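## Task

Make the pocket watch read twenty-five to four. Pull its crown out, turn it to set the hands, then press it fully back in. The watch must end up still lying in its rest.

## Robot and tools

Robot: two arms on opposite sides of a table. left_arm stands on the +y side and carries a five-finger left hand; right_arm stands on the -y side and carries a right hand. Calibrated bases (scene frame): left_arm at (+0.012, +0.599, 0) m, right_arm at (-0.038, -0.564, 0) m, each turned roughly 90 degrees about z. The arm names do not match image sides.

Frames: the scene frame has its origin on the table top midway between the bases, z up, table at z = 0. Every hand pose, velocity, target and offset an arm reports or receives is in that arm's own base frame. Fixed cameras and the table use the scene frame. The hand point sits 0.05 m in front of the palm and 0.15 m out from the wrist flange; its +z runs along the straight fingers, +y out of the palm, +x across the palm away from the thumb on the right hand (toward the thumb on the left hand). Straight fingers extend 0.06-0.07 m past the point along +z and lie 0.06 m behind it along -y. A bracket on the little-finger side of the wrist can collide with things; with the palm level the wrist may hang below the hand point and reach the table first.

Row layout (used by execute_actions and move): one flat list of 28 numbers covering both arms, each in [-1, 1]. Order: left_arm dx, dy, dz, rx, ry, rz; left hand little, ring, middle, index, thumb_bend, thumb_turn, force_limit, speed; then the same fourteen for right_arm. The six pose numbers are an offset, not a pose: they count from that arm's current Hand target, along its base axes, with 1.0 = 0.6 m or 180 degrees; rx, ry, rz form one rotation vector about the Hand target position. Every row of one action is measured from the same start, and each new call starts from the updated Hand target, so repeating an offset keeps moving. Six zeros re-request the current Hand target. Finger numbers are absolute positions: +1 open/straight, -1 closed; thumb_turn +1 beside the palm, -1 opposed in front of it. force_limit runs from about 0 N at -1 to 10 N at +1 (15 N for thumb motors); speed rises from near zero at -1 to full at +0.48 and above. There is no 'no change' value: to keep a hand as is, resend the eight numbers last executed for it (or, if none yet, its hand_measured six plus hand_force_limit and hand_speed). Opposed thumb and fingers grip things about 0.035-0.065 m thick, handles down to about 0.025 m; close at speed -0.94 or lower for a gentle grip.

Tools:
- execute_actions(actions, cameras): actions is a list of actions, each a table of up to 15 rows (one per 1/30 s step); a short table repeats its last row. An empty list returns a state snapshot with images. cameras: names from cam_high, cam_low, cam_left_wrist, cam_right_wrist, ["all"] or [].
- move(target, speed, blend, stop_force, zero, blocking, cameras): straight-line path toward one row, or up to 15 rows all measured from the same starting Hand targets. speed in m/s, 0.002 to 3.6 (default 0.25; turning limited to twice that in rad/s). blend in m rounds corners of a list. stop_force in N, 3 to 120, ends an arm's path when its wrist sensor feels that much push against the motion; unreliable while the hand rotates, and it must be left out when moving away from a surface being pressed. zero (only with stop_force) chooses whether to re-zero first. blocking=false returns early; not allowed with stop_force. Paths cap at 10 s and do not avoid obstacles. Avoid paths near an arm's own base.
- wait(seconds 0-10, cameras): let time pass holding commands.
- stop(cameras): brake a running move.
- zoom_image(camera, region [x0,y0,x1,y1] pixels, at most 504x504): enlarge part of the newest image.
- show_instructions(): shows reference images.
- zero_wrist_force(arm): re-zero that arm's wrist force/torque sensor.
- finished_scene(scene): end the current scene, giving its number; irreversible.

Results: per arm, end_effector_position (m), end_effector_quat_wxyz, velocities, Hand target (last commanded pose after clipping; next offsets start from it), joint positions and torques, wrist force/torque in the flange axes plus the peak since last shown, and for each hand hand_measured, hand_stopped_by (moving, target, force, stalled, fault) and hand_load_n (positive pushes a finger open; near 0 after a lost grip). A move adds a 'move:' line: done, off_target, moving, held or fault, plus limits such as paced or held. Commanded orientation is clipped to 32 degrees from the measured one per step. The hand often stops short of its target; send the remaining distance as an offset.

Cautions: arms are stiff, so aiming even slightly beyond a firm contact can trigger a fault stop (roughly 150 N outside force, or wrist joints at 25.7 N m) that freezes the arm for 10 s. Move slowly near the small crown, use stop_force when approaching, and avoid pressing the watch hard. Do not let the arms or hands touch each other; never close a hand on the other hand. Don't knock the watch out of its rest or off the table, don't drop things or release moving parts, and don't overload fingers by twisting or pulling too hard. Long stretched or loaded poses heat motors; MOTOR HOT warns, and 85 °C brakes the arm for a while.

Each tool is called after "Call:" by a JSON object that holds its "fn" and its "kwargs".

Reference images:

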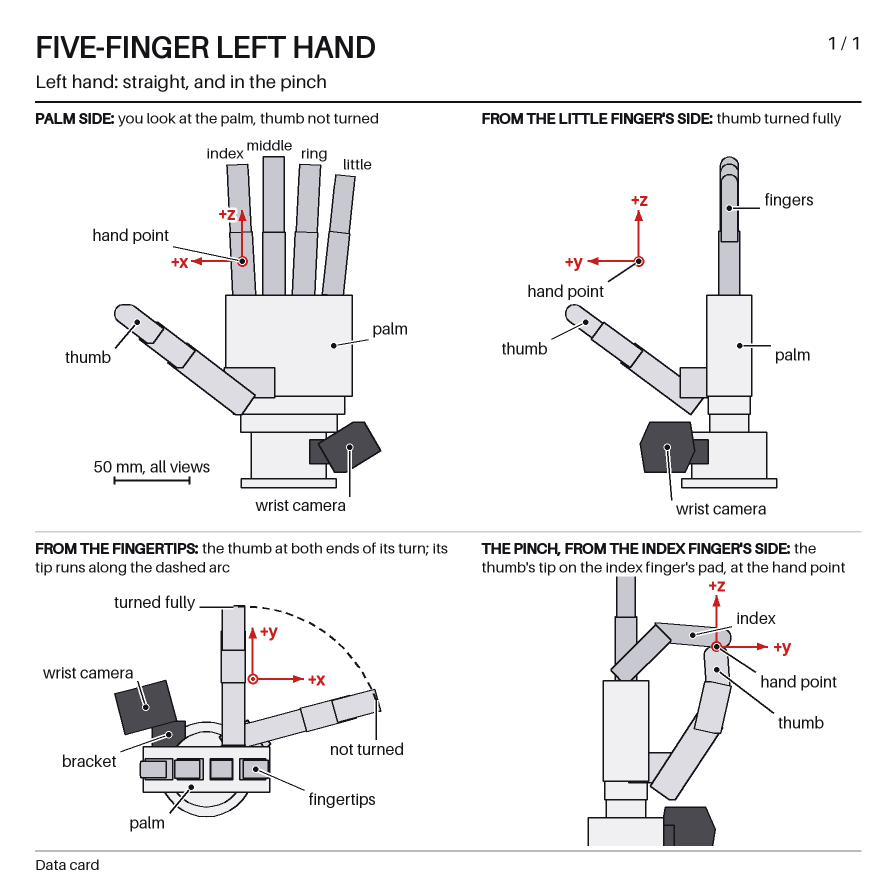

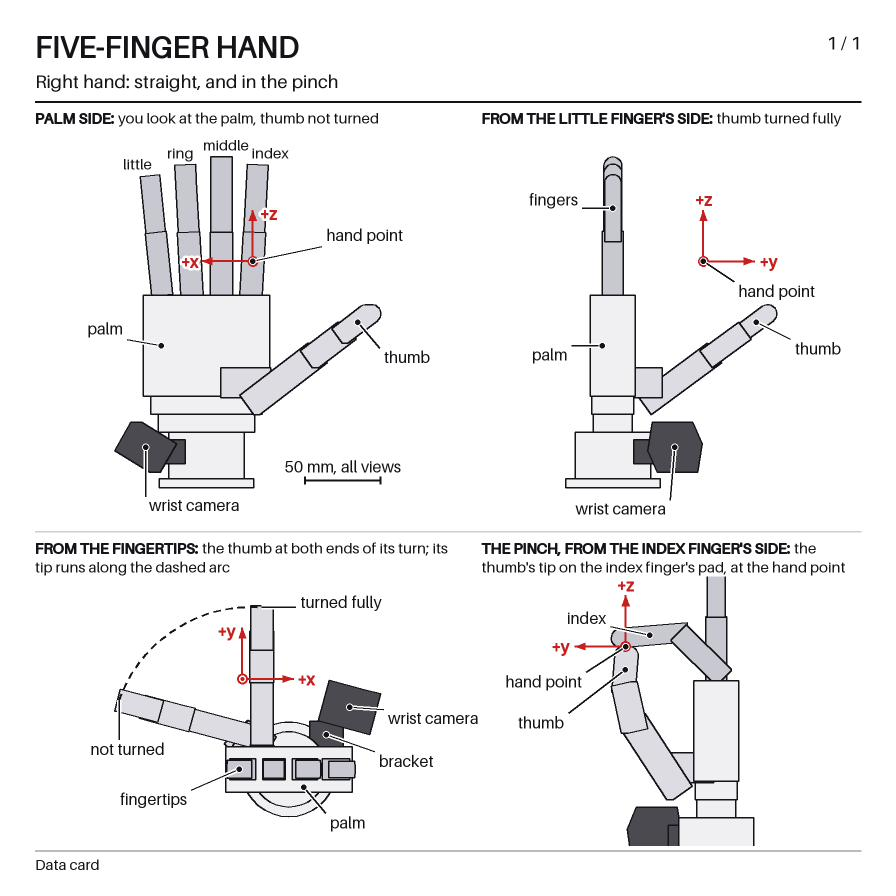

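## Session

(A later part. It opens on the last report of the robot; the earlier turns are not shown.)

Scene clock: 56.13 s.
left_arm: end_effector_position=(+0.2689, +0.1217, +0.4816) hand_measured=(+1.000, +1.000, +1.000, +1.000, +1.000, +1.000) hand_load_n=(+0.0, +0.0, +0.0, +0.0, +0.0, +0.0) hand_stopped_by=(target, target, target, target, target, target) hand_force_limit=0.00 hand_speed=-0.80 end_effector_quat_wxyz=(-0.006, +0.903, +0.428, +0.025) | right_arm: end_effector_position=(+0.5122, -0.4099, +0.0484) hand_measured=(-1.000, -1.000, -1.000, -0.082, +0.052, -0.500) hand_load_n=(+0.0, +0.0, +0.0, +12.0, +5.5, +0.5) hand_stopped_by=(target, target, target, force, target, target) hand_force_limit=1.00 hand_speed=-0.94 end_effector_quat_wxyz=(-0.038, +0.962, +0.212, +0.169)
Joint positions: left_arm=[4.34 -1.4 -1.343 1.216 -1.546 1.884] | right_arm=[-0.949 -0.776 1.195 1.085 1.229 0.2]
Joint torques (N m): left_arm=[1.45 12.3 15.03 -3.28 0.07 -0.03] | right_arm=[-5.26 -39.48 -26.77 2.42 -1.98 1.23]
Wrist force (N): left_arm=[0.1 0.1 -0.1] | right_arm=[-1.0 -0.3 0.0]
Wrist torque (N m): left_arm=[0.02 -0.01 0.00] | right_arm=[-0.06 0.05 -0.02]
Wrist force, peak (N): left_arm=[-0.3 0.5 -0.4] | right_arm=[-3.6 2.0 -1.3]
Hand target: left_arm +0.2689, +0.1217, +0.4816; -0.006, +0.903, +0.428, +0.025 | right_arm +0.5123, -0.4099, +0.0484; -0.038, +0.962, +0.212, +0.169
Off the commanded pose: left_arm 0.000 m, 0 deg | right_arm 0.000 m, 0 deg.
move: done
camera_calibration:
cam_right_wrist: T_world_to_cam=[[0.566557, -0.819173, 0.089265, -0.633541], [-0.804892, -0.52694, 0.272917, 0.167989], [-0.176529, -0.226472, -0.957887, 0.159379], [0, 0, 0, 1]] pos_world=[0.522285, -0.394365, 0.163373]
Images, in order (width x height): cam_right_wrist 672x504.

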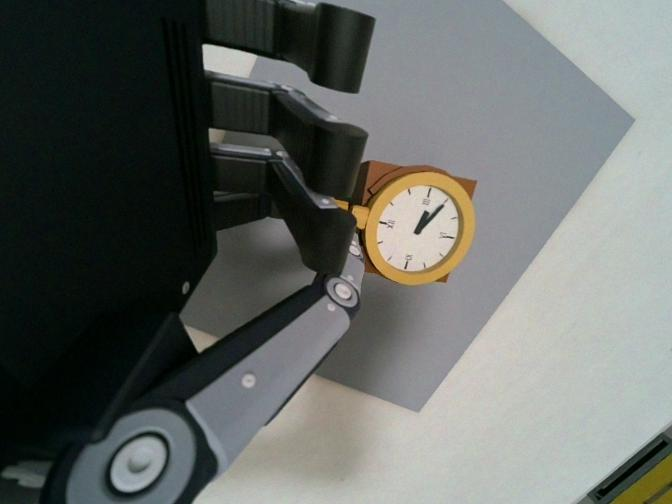

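Call:
{"fn": "move", "kwargs": {"target": [[0,0,0,0,0,0,1,1,1,1,1,1,0.0,-0.8,-0.001631,-0.000761,-0.002,0.058697,-0.125877,0,-1,-1,-1,-0.45,0.05,-0.5,1.0,-0.94],[0,0,0,0,0,0,1,1,1,1,1,1,0.0,-0.8,-0.002341,-0.001092,-0.004583,0.117389,-0.251753,0,-1,-1,-1,-0.45,0.05,-0.5,1.0,-0.94],[0,0,0,0,0,0,1,1,1,1,1,1,0.0,-0.8,-0.002341,-0.001092,-0.004583,0.117389,-0.251753,0,-1,-1,-1,0.08,0.05,-0.5,1.0,-0.3],[0,0,0,0,0,0,1,1,1,1,1,1,0.0,-0.8,-0.005181,-0.002416,-0.00345,0.117389,-0.251753,0,-1,-1,-1,0.08,0.05,-0.5,1.0,-0.3],[0,0,0,0,0,0,1,1,1,1,1,1,0.0,-0.8,-0.001027,-0.000479,0.003133,0,0,0,-1,-1,-1,0.08,0.05,-0.5,1.0,-0.3],[0,0,0,0,0,0,1,1,1,1,1,1,0.0,-0.8,0.004743,0.002212,0.004267,-0.093911,0.201403,0,-1,-1,-1,0.08,0.05,-0.5,1.0,-0.3],[0,0,0,0,0,0,1,1,1,1,1,1,0.0,-0.8,0.003716,0.001733,0.001133,-0.093911,0.201403,0,-1,-1,-1,0.08,0.05,-0.5,1.0,-0.3],[0,0,0,0,0,0,1,1,1,1,1,1,0.0,-0.8,0.003716,0.001733,0.001133,-0.093911,0.201403,0,-1,-1,-1,-0.45,0.05,-0.5,1.0,-0.94],[0,0,0,0,0,0,1,1,1,1,1,1,0.0,-0.8,0.001767,0.000824,0.000933,-0.046956,0.100701,0,-1,-1,-1,-0.45,0.05,-0.5,1.0,-0.94],[0,0,0,0,0,0,1,1,1,1,1,1,0.0,-0.8,0,0,0,0,0,0,-1,-1,-1,-0.45,0.05,-0.5,1.0,-0.94]], "speed": [0.5, 0.5, 0.05, 0.05, 0.5, 0.5, 0.03, 0.03, 0.5, 0.5], "blend": [0.01, 0, 0, 0.001, 0.01, 0, 0, 0, 0.01, 0]}}

Call:
{"fn": "move", "kwargs": {"target": [[0,0,0,0,0,0,1,1,1,1,1,1,0.0,-0.8,-0.001631,-0.000761,-0.002,0.058697,-0.125877,0,-1,-1,-1,-0.45,0.05,-0.5,1.0,-0.94],[0,0,0,0,0,0,1,1,1,1,1,1,0.0,-0.8,-0.002341,-0.001092,-0.004583,0.117389,-0.251753,0,-1,-1,-1,-0.45,0.05,-0.5,1.0,-0.94],[0,0,0,0,0,0,1,1,1,1,1,1,0.0,-0.8,-0.002341,-0.001092,-0.004583,0.117389,-0.251753,0,-1,-1,-1,0.08,0.05,-0.5,1.0,-0.3],[0,0,0,0,0,0,1,1,1,1,1,1,0.0,-0.8,-0.005181,-0.002416,-0.00345,0.117389,-0.251753,0,-1,-1,-1,0.08,0.05,-0.5,1.0,-0.3],[0,0,0,0,0,0,1,1,1,1,1,1,0.0,-0.8,-0.001027,-0.000479,0.003133,0,0,0,-1,-1,-1,0.08,0.05,-0.5,1.0,-0.3],[0,0,0,0,0,0,1,1,1,1,1,1,0.0,-0.8,0.004743,0.002212,0.004267,-0.093911,0.201403,0,-1,-1,-1,0.08,0.05,-0.5,1.0,-0.3],[0,0,0,0,0,0,1,1,1,1,1,1,0.0,-0.8,0.003716,0.001733,0.001133,-0.093911,0.201403,0,-1,-1,-1,0.08,0.05,-0.5,1.0,-0.3],[0,0,0,0,0,0,1,1,1,1,1,1,0.0,-0.8,0.003716,0.001733,0.001133,-0.093911,0.201403,0,-1,-1,-1,-0.45,0.05,-0.5,1.0,-0.94],[0,0,0,0,0,0,1,1,1,1,1,1,0.0,-0.8,0.001767,0.000824,0.000933,-0.046956,0.100701,0,-1,-1,-1,-0.45,0.05,-0.5,1.0,-0.94],[0,0,0,0,0,0,1,1,1,1,1,1,0.0,-0.8,0,0,0,0,0,0,-1,-1,-1,-0.45,0.05,-0.5,1.0,-0.94]], "speed": [0.5, 0.5, 0.05, 0.05, 0.5, 0.5, 0.03, 0.03, 0.5, 0.5], "blend": [0.01, 0, 0, 0.001, 0.01, 0, 0, 0, 0.01, 0], "cameras": ["cam_right_wrist"]}}

Call:
{"fn": "zoom_image", "kwargs": {"camera": "cam_right_wrist", "region": [360, 165, 480, 285]}}

Scene clock: 64.80 s.
left_arm: end_effector_position=(+0.2689, +0.1217, +0.4816) hand_measured=(+1.000, +1.000, +1.000, +1.000, +1.000, +1.000) hand_load_n=(+0.0, -0.5, +0.0, +0.0, -0.5, +0.0) hand_stopped_by=(target, target, target, target, target, target) hand_force_limit=0.00 hand_speed=-0.80 end_effector_quat_wxyz=(-0.006, +0.903, +0.428, +0.025) | right_arm: end_effector_position=(+0.5122, -0.4099, +0.0484) hand_measured=(-1.000, -1.000, -1.000, -0.080, +0.052, -0.500) hand_load_n=(+0.0, +0.0, +0.0, +12.5, +6.0, +0.0) hand_stopped_by=(target, target, target, force, target, target) hand_force_limit=1.00 hand_speed=-0.94 end_effector_quat_wxyz=(-0.038, +0.962, +0.212, +0.169)
Joint positions: left_arm=[4.34 -1.4 -1.343 1.216 -1.546 1.884] | right_arm=[-0.949 -0.776 1.195 1.085 1.229 0.2]
Joint torques (N m): left_arm=[1.2 12.3 15.01 -3.38 0.05 -0.02] | right_arm=[-5.24 -39.71 -27.29 2.06 -2.03 1.21]
Wrist force (N): left_arm=[0.1 0.3 -0.2] | right_arm=[-1.0 -0.4 -0.1]
Wrist torque (N m): left_arm=[0.07 -0.01 -0.01] | right_arm=[-0.03 0.04 -0.01]
Wrist force, peak (N): left_arm=[0.3 0.7 -0.2] | right_arm=[-3.6 1.9 -1.4]
Hand target: left_arm +0.2689, +0.1217, +0.4816; -0.006, +0.903, +0.428, +0.025 | right_arm +0.5123, -0.4099, +0.0484; -0.038, +0.962, +0.212, +0.169
Off the commanded pose: left_arm 0.000 m, 0 deg | right_arm 0.000 m, 0 deg.
move: done

Scene clock: 71.60 s.
left_arm: end_effector_position=(+0.2689, +0.1217, +0.4816) hand_measured=(+1.000, +1.000, +1.000, +1.000, +1.000, +1.000) hand_load_n=(+0.0, -0.5, +0.0, +0.0, +0.0, +0.0) hand_stopped_by=(target, target, target, target, target, target) hand_force_limit=0.00 hand_speed=-0.80 end_effector_quat_wxyz=(-0.006, +0.903, +0.428, +0.025) | right_arm: end_effector_position=(+0.5122, -0.4099, +0.0484) hand_measured=(-1.000, -1.000, -1.000, -0.080, +0.052, -0.500) hand_load_n=(+0.0, +0.0, +0.0, +12.5, +6.0, +0.0) hand_stopped_by=(target, target, target, force, target, target) hand_force_limit=1.00 hand_speed=-0.94 end_effector_quat_wxyz=(-0.038, +0.962, +0.212, +0.169)
Joint positions: left_arm=[4.34 -1.4 -1.343 1.216 -1.546 1.884] | right_arm=[-0.949 -0.776 1.195 1.085 1.229 0.2]
Joint torques (N m): left_arm=[0.89 12.87 15.17 -3.59 0.23 -0.03] | right_arm=[-6.71 -39.08 -27.59 2.33 -2.32 1.36]
Wrist force (N): left_arm=[0.2 0.0 -0.1] | right_arm=[-1.3 -0.2 -0.3]
Wrist torque (N m): left_arm=[0.02 -0.02 0.00] | right_arm=[0.01 0.09 -0.02]
Wrist force, peak (N): left_arm=[0.3 0.5 -0.5] | right_arm=[-3.7 1.5 -1.2]
Hand target: left_arm +0.2689, +0.1217, +0.4816; -0.006, +0.903, +0.428, +0.025 | right_arm +0.5123, -0.4099, +0.0484; -0.038, +0.962, +0.212, +0.169
Off the commanded pose: left_arm 0.000 m, 0 deg | right_arm 0.000 m, 0 deg.
move: done
camera_calibration:
cam_right_wrist: T_world_to_cam=[[0.566557, -0.819173, 0.089265, -0.633541], [-0.804892, -0.52694, 0.272917, 0.167989], [-0.176529, -0.226472, -0.957887, 0.159379], [0, 0, 0, 1]] pos_world=[0.522285, -0.394365, 0.163373]
Images, in order (width x height): cam_right_wrist 672x504.

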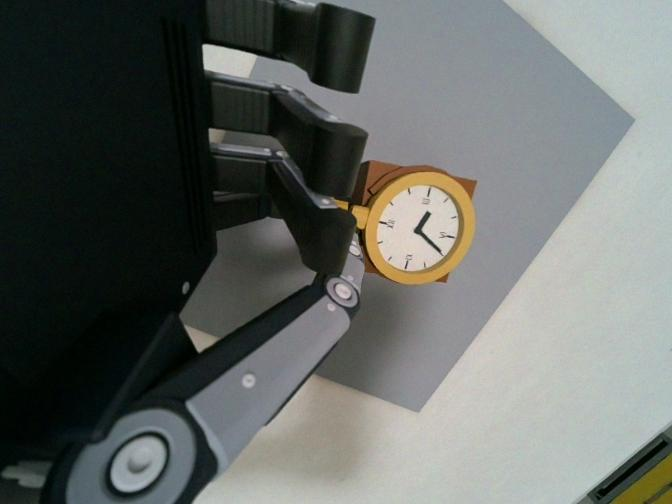

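Scaled by 4.200.

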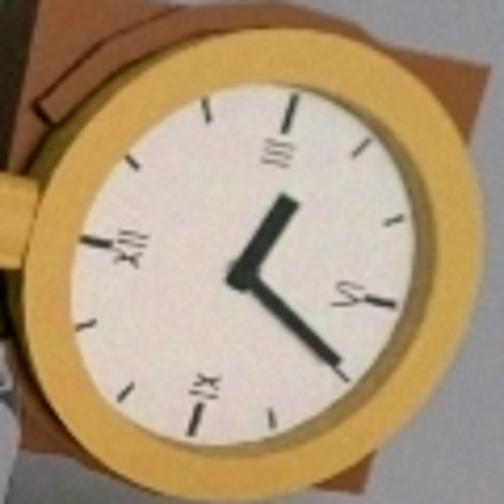

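Call:
{"fn": "zoom_image", "kwargs": {"camera": "cam_right_wrist", "region": [405, 205, 455, 265]}}

Scaled by 8.400.

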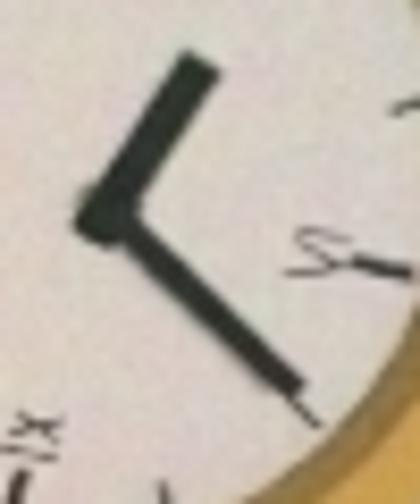

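Call:
{"fn": "move", "kwargs": {"target": [[0,0,0,0,0,0,1,1,1,1,1,1,0.0,-0.8,0,0,0,0,0,0,-1,-1,-1,0.08,0.05,-0.5,1.0,-0.3],[0,0,0,0,0,0,1,1,1,1,1,1,0.0,-0.8,-0.001027,-0.000479,0.003133,0,0,0,-1,-1,-1,0.08,0.05,-0.5,1.0,-0.3],[0,0,0,0,0,0,1,1,1,1,1,1,0.0,-0.8,-0.032722,0.067494,0.003133,0,0,0,-1,-1,-1,0.08,0.05,-0.5,1.0,-0.3],[0,0,0,0,0,0,1,1,1,1,1,1,0.0,-0.8,-0.032722,0.067494,0.053133,0,0,0,-1,-1,-1,0.08,0.05,-0.5,1.0,-0.3],[0,0,0,0,0,0,1,1,1,1,1,1,0.0,-0.8,-0.032722,0.067494,0.053133,0,0,0,1,1,1,1,1,1,1.0,0.3],[0,0,0,0,0,0,1,1,1,1,1,1,0.0,-0.8,0.019667,-0.065917,0.041833,0,0,0,1,1,1,1,1,1,1.0,0.3]], "speed": [0.05, 0.03, 0.1, 0.15, 0.15, 0.15], "blend": [0, 0.0005, 0.01, 0, 0, 0], "cameras": ["cam_right_wrist", "cam_high"]}}

Call:
{"fn": "zoom_image", "kwargs": {"camera": "cam_right_wrist", "region": [240, 140, 390, 255]}}

Scene clock: 78.67 s.
left_arm: end_effector_position=(+0.2689, +0.1217, +0.4816) hand_measured=(+1.000, +1.000, +1.000, +1.000, +1.000, +1.000) hand_load_n=(+0.0, +0.0, +0.0, +0.0, +0.0, +0.0) hand_stopped_by=(target, target, target, target, target, target) hand_force_limit=0.00 hand_speed=-0.80 end_effector_quat_wxyz=(-0.006, +0.903, +0.428, +0.025) | right_arm: end_effector_position=(+0.5240, -0.4495, +0.0735) hand_measured=(+1.000, +1.000, +1.000, +1.000, +1.000, +1.000) hand_load_n=(+0.0, +0.0, +0.0, +0.0, -0.5, +0.0) hand_stopped_by=(target, target, target, target, target, target) hand_force_limit=1.00 hand_speed=0.30 end_effector_quat_wxyz=(-0.038, +0.962, +0.212, +0.169)
Joint positions: left_arm=[4.34 -1.4 -1.343 1.216 -1.546 1.884] | right_arm=[-0.971 -0.709 1.004 1.217 1.227 0.176]
Joint torques (N m): left_arm=[1.26 12.9 15.76 -3.51 0.11 0.06] | right_arm=[7.12 -50.86 -24.44 2.46 1.28 2.08]
Wrist force (N): left_arm=[0.0 0.1 -0.2] | right_arm=[-0.6 -0.2 -0.3]
Wrist torque (N m): left_arm=[0.02 0.00 -0.01] | right_arm=[-0.01 0.02 0.08]
Wrist force, peak (N): left_arm=[0.7 0.2 -0.3] | right_arm=[-0.5 -1.8 -0.3]
Hand target: left_arm +0.2689, +0.1217, +0.4816; -0.006, +0.903, +0.428, +0.025 | right_arm +0.5241, -0.4495, +0.0735; -0.038, +0.962, +0.212, +0.169
Off the commanded pose: left_arm 0.000 m, 0 deg | right_arm 0.000 m, 0 deg.
move: done
camera_calibration:
cam_right_wrist: T_world_to_cam=[[0.566536, -0.819187, 0.0892692, -0.674893], [-0.804972, -0.527004, 0.272556, 0.149879], [-0.176229, -0.226272, -0.95799, 0.176386], [0, 0, 0, 1]] pos_world=[0.534084, -0.433965, 0.188372]
Images, in order (width x height): cam_high 672x504, cam_right_wrist 672x504.

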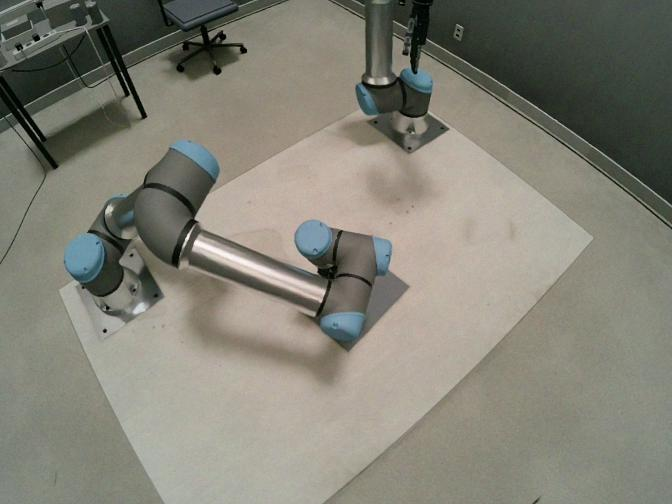

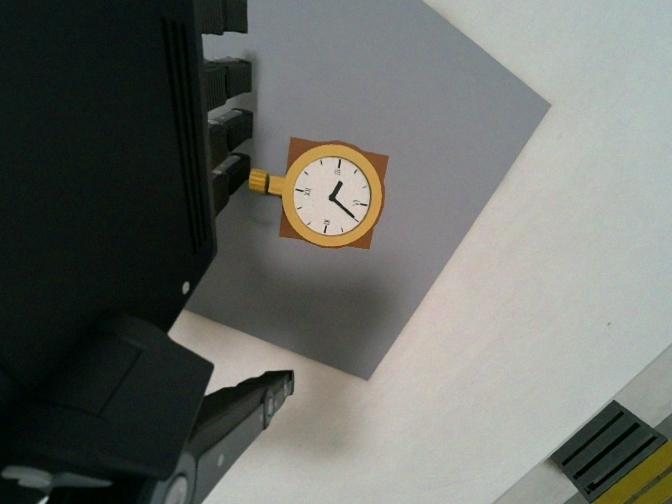

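Scaled by 3.360.

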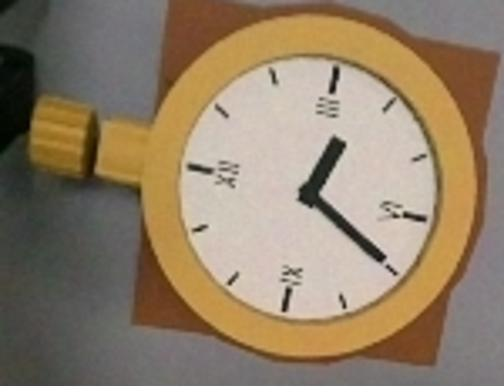

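Call:
{"fn": "move", "kwargs": {"target": [[0,0,0,0,0,0,1,1,1,1,1,1,0.0,-0.8,0.00493,-0.010574,0,0,0,0,1,1,1,1,1,1,1.0,0.3],[0,0,0,0,0,0,1,1,1,1,1,1,0.0,-0.8,0.014087,-0.03021,0,0,0,0,1,1,1,1,1,1,1.0,0.3]], "speed": [0.02, 0.012], "stop_force": 10, "cameras": ["cam_right_wrist"]}}

Call:
{"fn": "zoom_image", "kwargs": {"camera": "cam_right_wrist", "region": [220, 140, 370, 255]}}

Scene clock: 81.07 s.
left_arm: end_effector_position=(+0.2689, +0.1217, +0.4816) hand_measured=(+1.000, +1.000, +1.000, +1.000, +1.000, +1.000) hand_load_n=(+0.0, +0.0, +0.0, -0.5, +0.0, +0.0) hand_stopped_by=(target, target, target, target, target, target) hand_force_limit=0.00 hand_speed=-0.80 end_effector_quat_wxyz=(-0.006, +0.903, +0.428, +0.025) | right_arm: end_effector_position=(+0.5290, -0.4601, +0.0735) hand_measured=(+1.000, +1.000, +1.000, +1.000, +1.000, +1.000) hand_load_n=(+0.0, +0.0, -0.5, +1.0, +0.0, +0.0) hand_stopped_by=(target, target, target, target, target, target) hand_force_limit=1.00 hand_speed=0.30 end_effector_quat_wxyz=(-0.038, +0.962, +0.212, +0.169)
Joint positions: left_arm=[4.34 -1.4 -1.343 1.216 -1.546 1.884] | right_arm=[-0.974 -0.678 0.947 1.244 1.227 0.173]
Joint torques (N m): left_arm=[0.97 12.99 15.2 -3.56 0.08 0] | right_arm=[5.62 -62.94 -8.74 0.76 1.39 2.25]
Wrist force (N): left_arm=[-0.1 0.0 -0.1] | right_arm=[-1.1 -8.2 -1.8]
Wrist torque (N m): left_arm=[0.01 0.02 0.00] | right_arm=[0.17 0.02 0.07]
Wrist force, peak (N): left_arm=[0.1 0.4 -0.5] | right_arm=[-1.7 -17.2 -1.4]
Hand target: left_arm +0.2689, +0.1217, +0.4816; -0.006, +0.903, +0.428, +0.025 | right_arm +0.5290, -0.4601, +0.0735; -0.038, +0.962, +0.212, +0.169 (not the last commanded pose)
Off the commanded pose: left_arm 0.000 m, 0 deg | right_arm 0.008 m, 0 deg.
move: contact (right_arm); path passed 1 of 2 targets
camera_calibration:
cam_right_wrist: T_world_to_cam=[[0.566522, -0.819206, 0.0891908, -0.686394], [-0.804981, -0.527016, 0.272506, 0.148327], [-0.176233, -0.226177, -0.958011, 0.174916], [0, 0, 0, 1]] pos_world=[0.539084, -0.444566, 0.188372]
Images, in order (width x height): cam_right_wrist 672x504.

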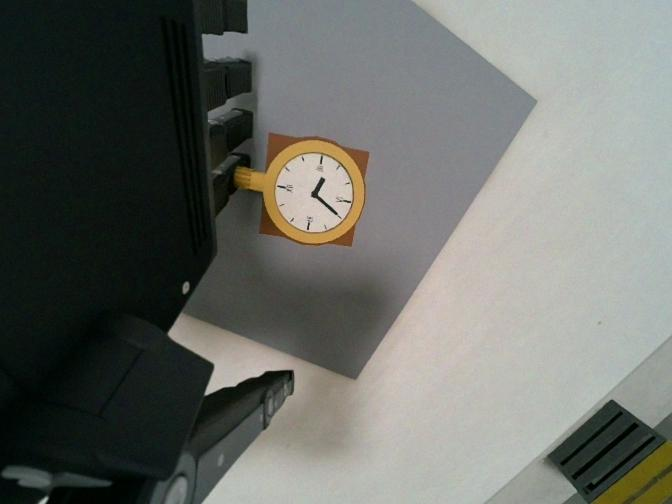

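Scaled by 3.360.

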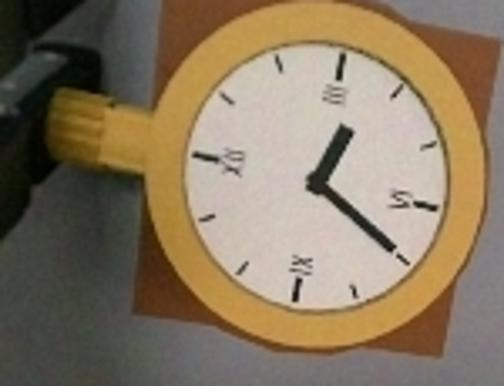

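Call:
{"fn": "move", "kwargs": {"target": [0,0,0,0,0,0,1,1,1,1,1,1,0.0,-0.8,-0.009,0.019301,0,0,0,0,1,1,1,1,1,1,1.0,0.3], "speed": 0.04, "cameras": ["cam_right_wrist"]}}

Call:
{"fn": "zoom_image", "kwargs": {"camera": "cam_right_wrist", "region": [240, 140, 390, 255]}}

Call:
{"fn": "zoom_image", "kwargs": {"camera": "cam_right_wrist", "region": [240, 165, 300, 210]}}

Scene clock: 83.73 s.
left_arm: end_effector_position=(+0.2689, +0.1217, +0.4816) hand_measured=(+1.000, +1.000, +1.000, +1.000, +1.000, +1.000) hand_load_n=(+0.0, +0.0, +0.0, +0.0, +0.0, +0.0) hand_stopped_by=(target, target, target, target, target, target) hand_force_limit=0.00 hand_speed=-0.80 end_effector_quat_wxyz=(-0.006, +0.903, +0.428, +0.025) | right_arm: end_effector_position=(+0.5236, -0.4484, +0.0735) hand_measured=(+1.000, +1.000, +1.000, +1.000, +1.000, +1.000) hand_load_n=(+0.0, +0.0, +0.0, +0.0, +0.0, +0.0) hand_stopped_by=(target, target, target, target, target, target) hand_force_limit=1.00 hand_speed=0.30 end_effector_quat_wxyz=(-0.038, +0.962, +0.212, +0.169) end_effector_velocity=(+0.001, -0.001, +0.001) end_effector_angular_velocity=(+0.000, +0.000, +0.002)
Joint positions: left_arm=[4.34 -1.4 -1.343 1.216 -1.546 1.884] | right_arm=[-0.971 -0.712 1.009 1.214 1.227 0.176]
Joint velocities: left_arm=[within noise] | right_arm=[0 0.002 -0.005 0.004 0 -0.002]
Joint torques (N m): left_arm=[1.43 12.98 15.33 -3.55 0.07 0.01] | right_arm=[-1.63 -41.51 -33.71 2.98 1.25 1.45]
Wrist force (N): left_arm=[0.0 0.2 0.0] | right_arm=[-0.4 -0.3 -0.3]
Wrist torque (N m): left_arm=[0.03 0.00 0.00] | right_arm=[-0.03 -0.01 0.01]
Wrist force, peak (N): left_arm=[-0.3 0.2 -0.5] | right_arm=[-1.2 -8.4 -1.9]
Hand target: left_arm +0.2689, +0.1217, +0.4816; -0.006, +0.903, +0.428, +0.025 | right_arm +0.5236, -0.4485, +0.0735; -0.038, +0.962, +0.212, +0.169
Off the commanded pose: left_arm 0.000 m, 0 deg | right_arm 0.000 m, 0 deg.
move: done
camera_calibration:
cam_right_wrist: T_world_to_cam=[[0.566526, -0.8192, 0.089215, -0.673755], [-0.804958, -0.526986, 0.272633, 0.150123], [-0.176326, -0.226268, -0.957973, 0.176614], [0, 0, 0, 1]] pos_world=[0.533684, -0.432865, 0.188372]
Images, in order (width x height): cam_right_wrist 672x504.

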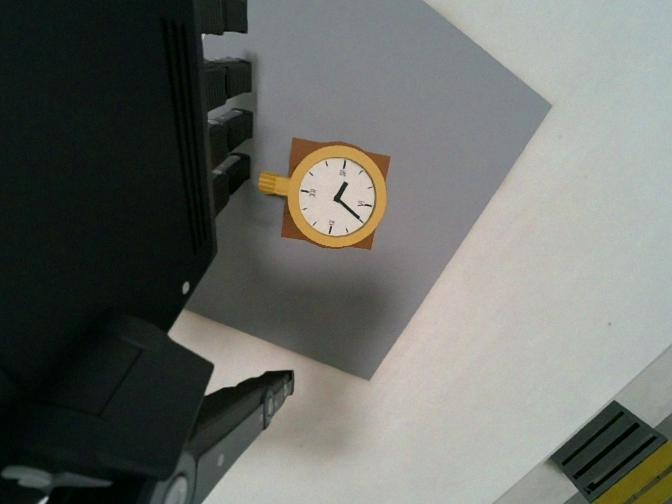

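Scaled by 3.360.

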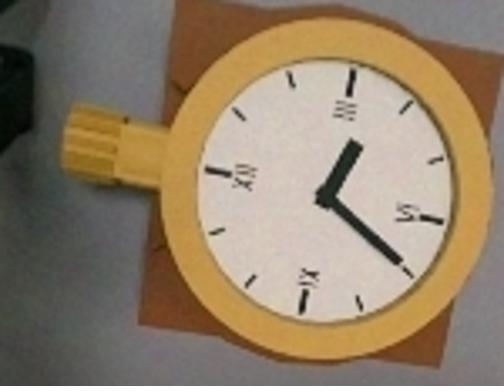

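Scaled by 8.400.

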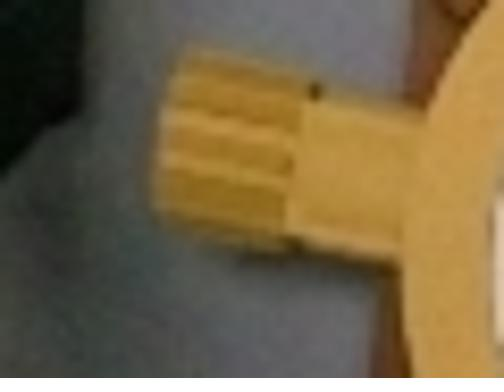

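Call:
{"fn": "finished_scene", "kwargs": {"scene": 2}}

The scene is finished: the task was done.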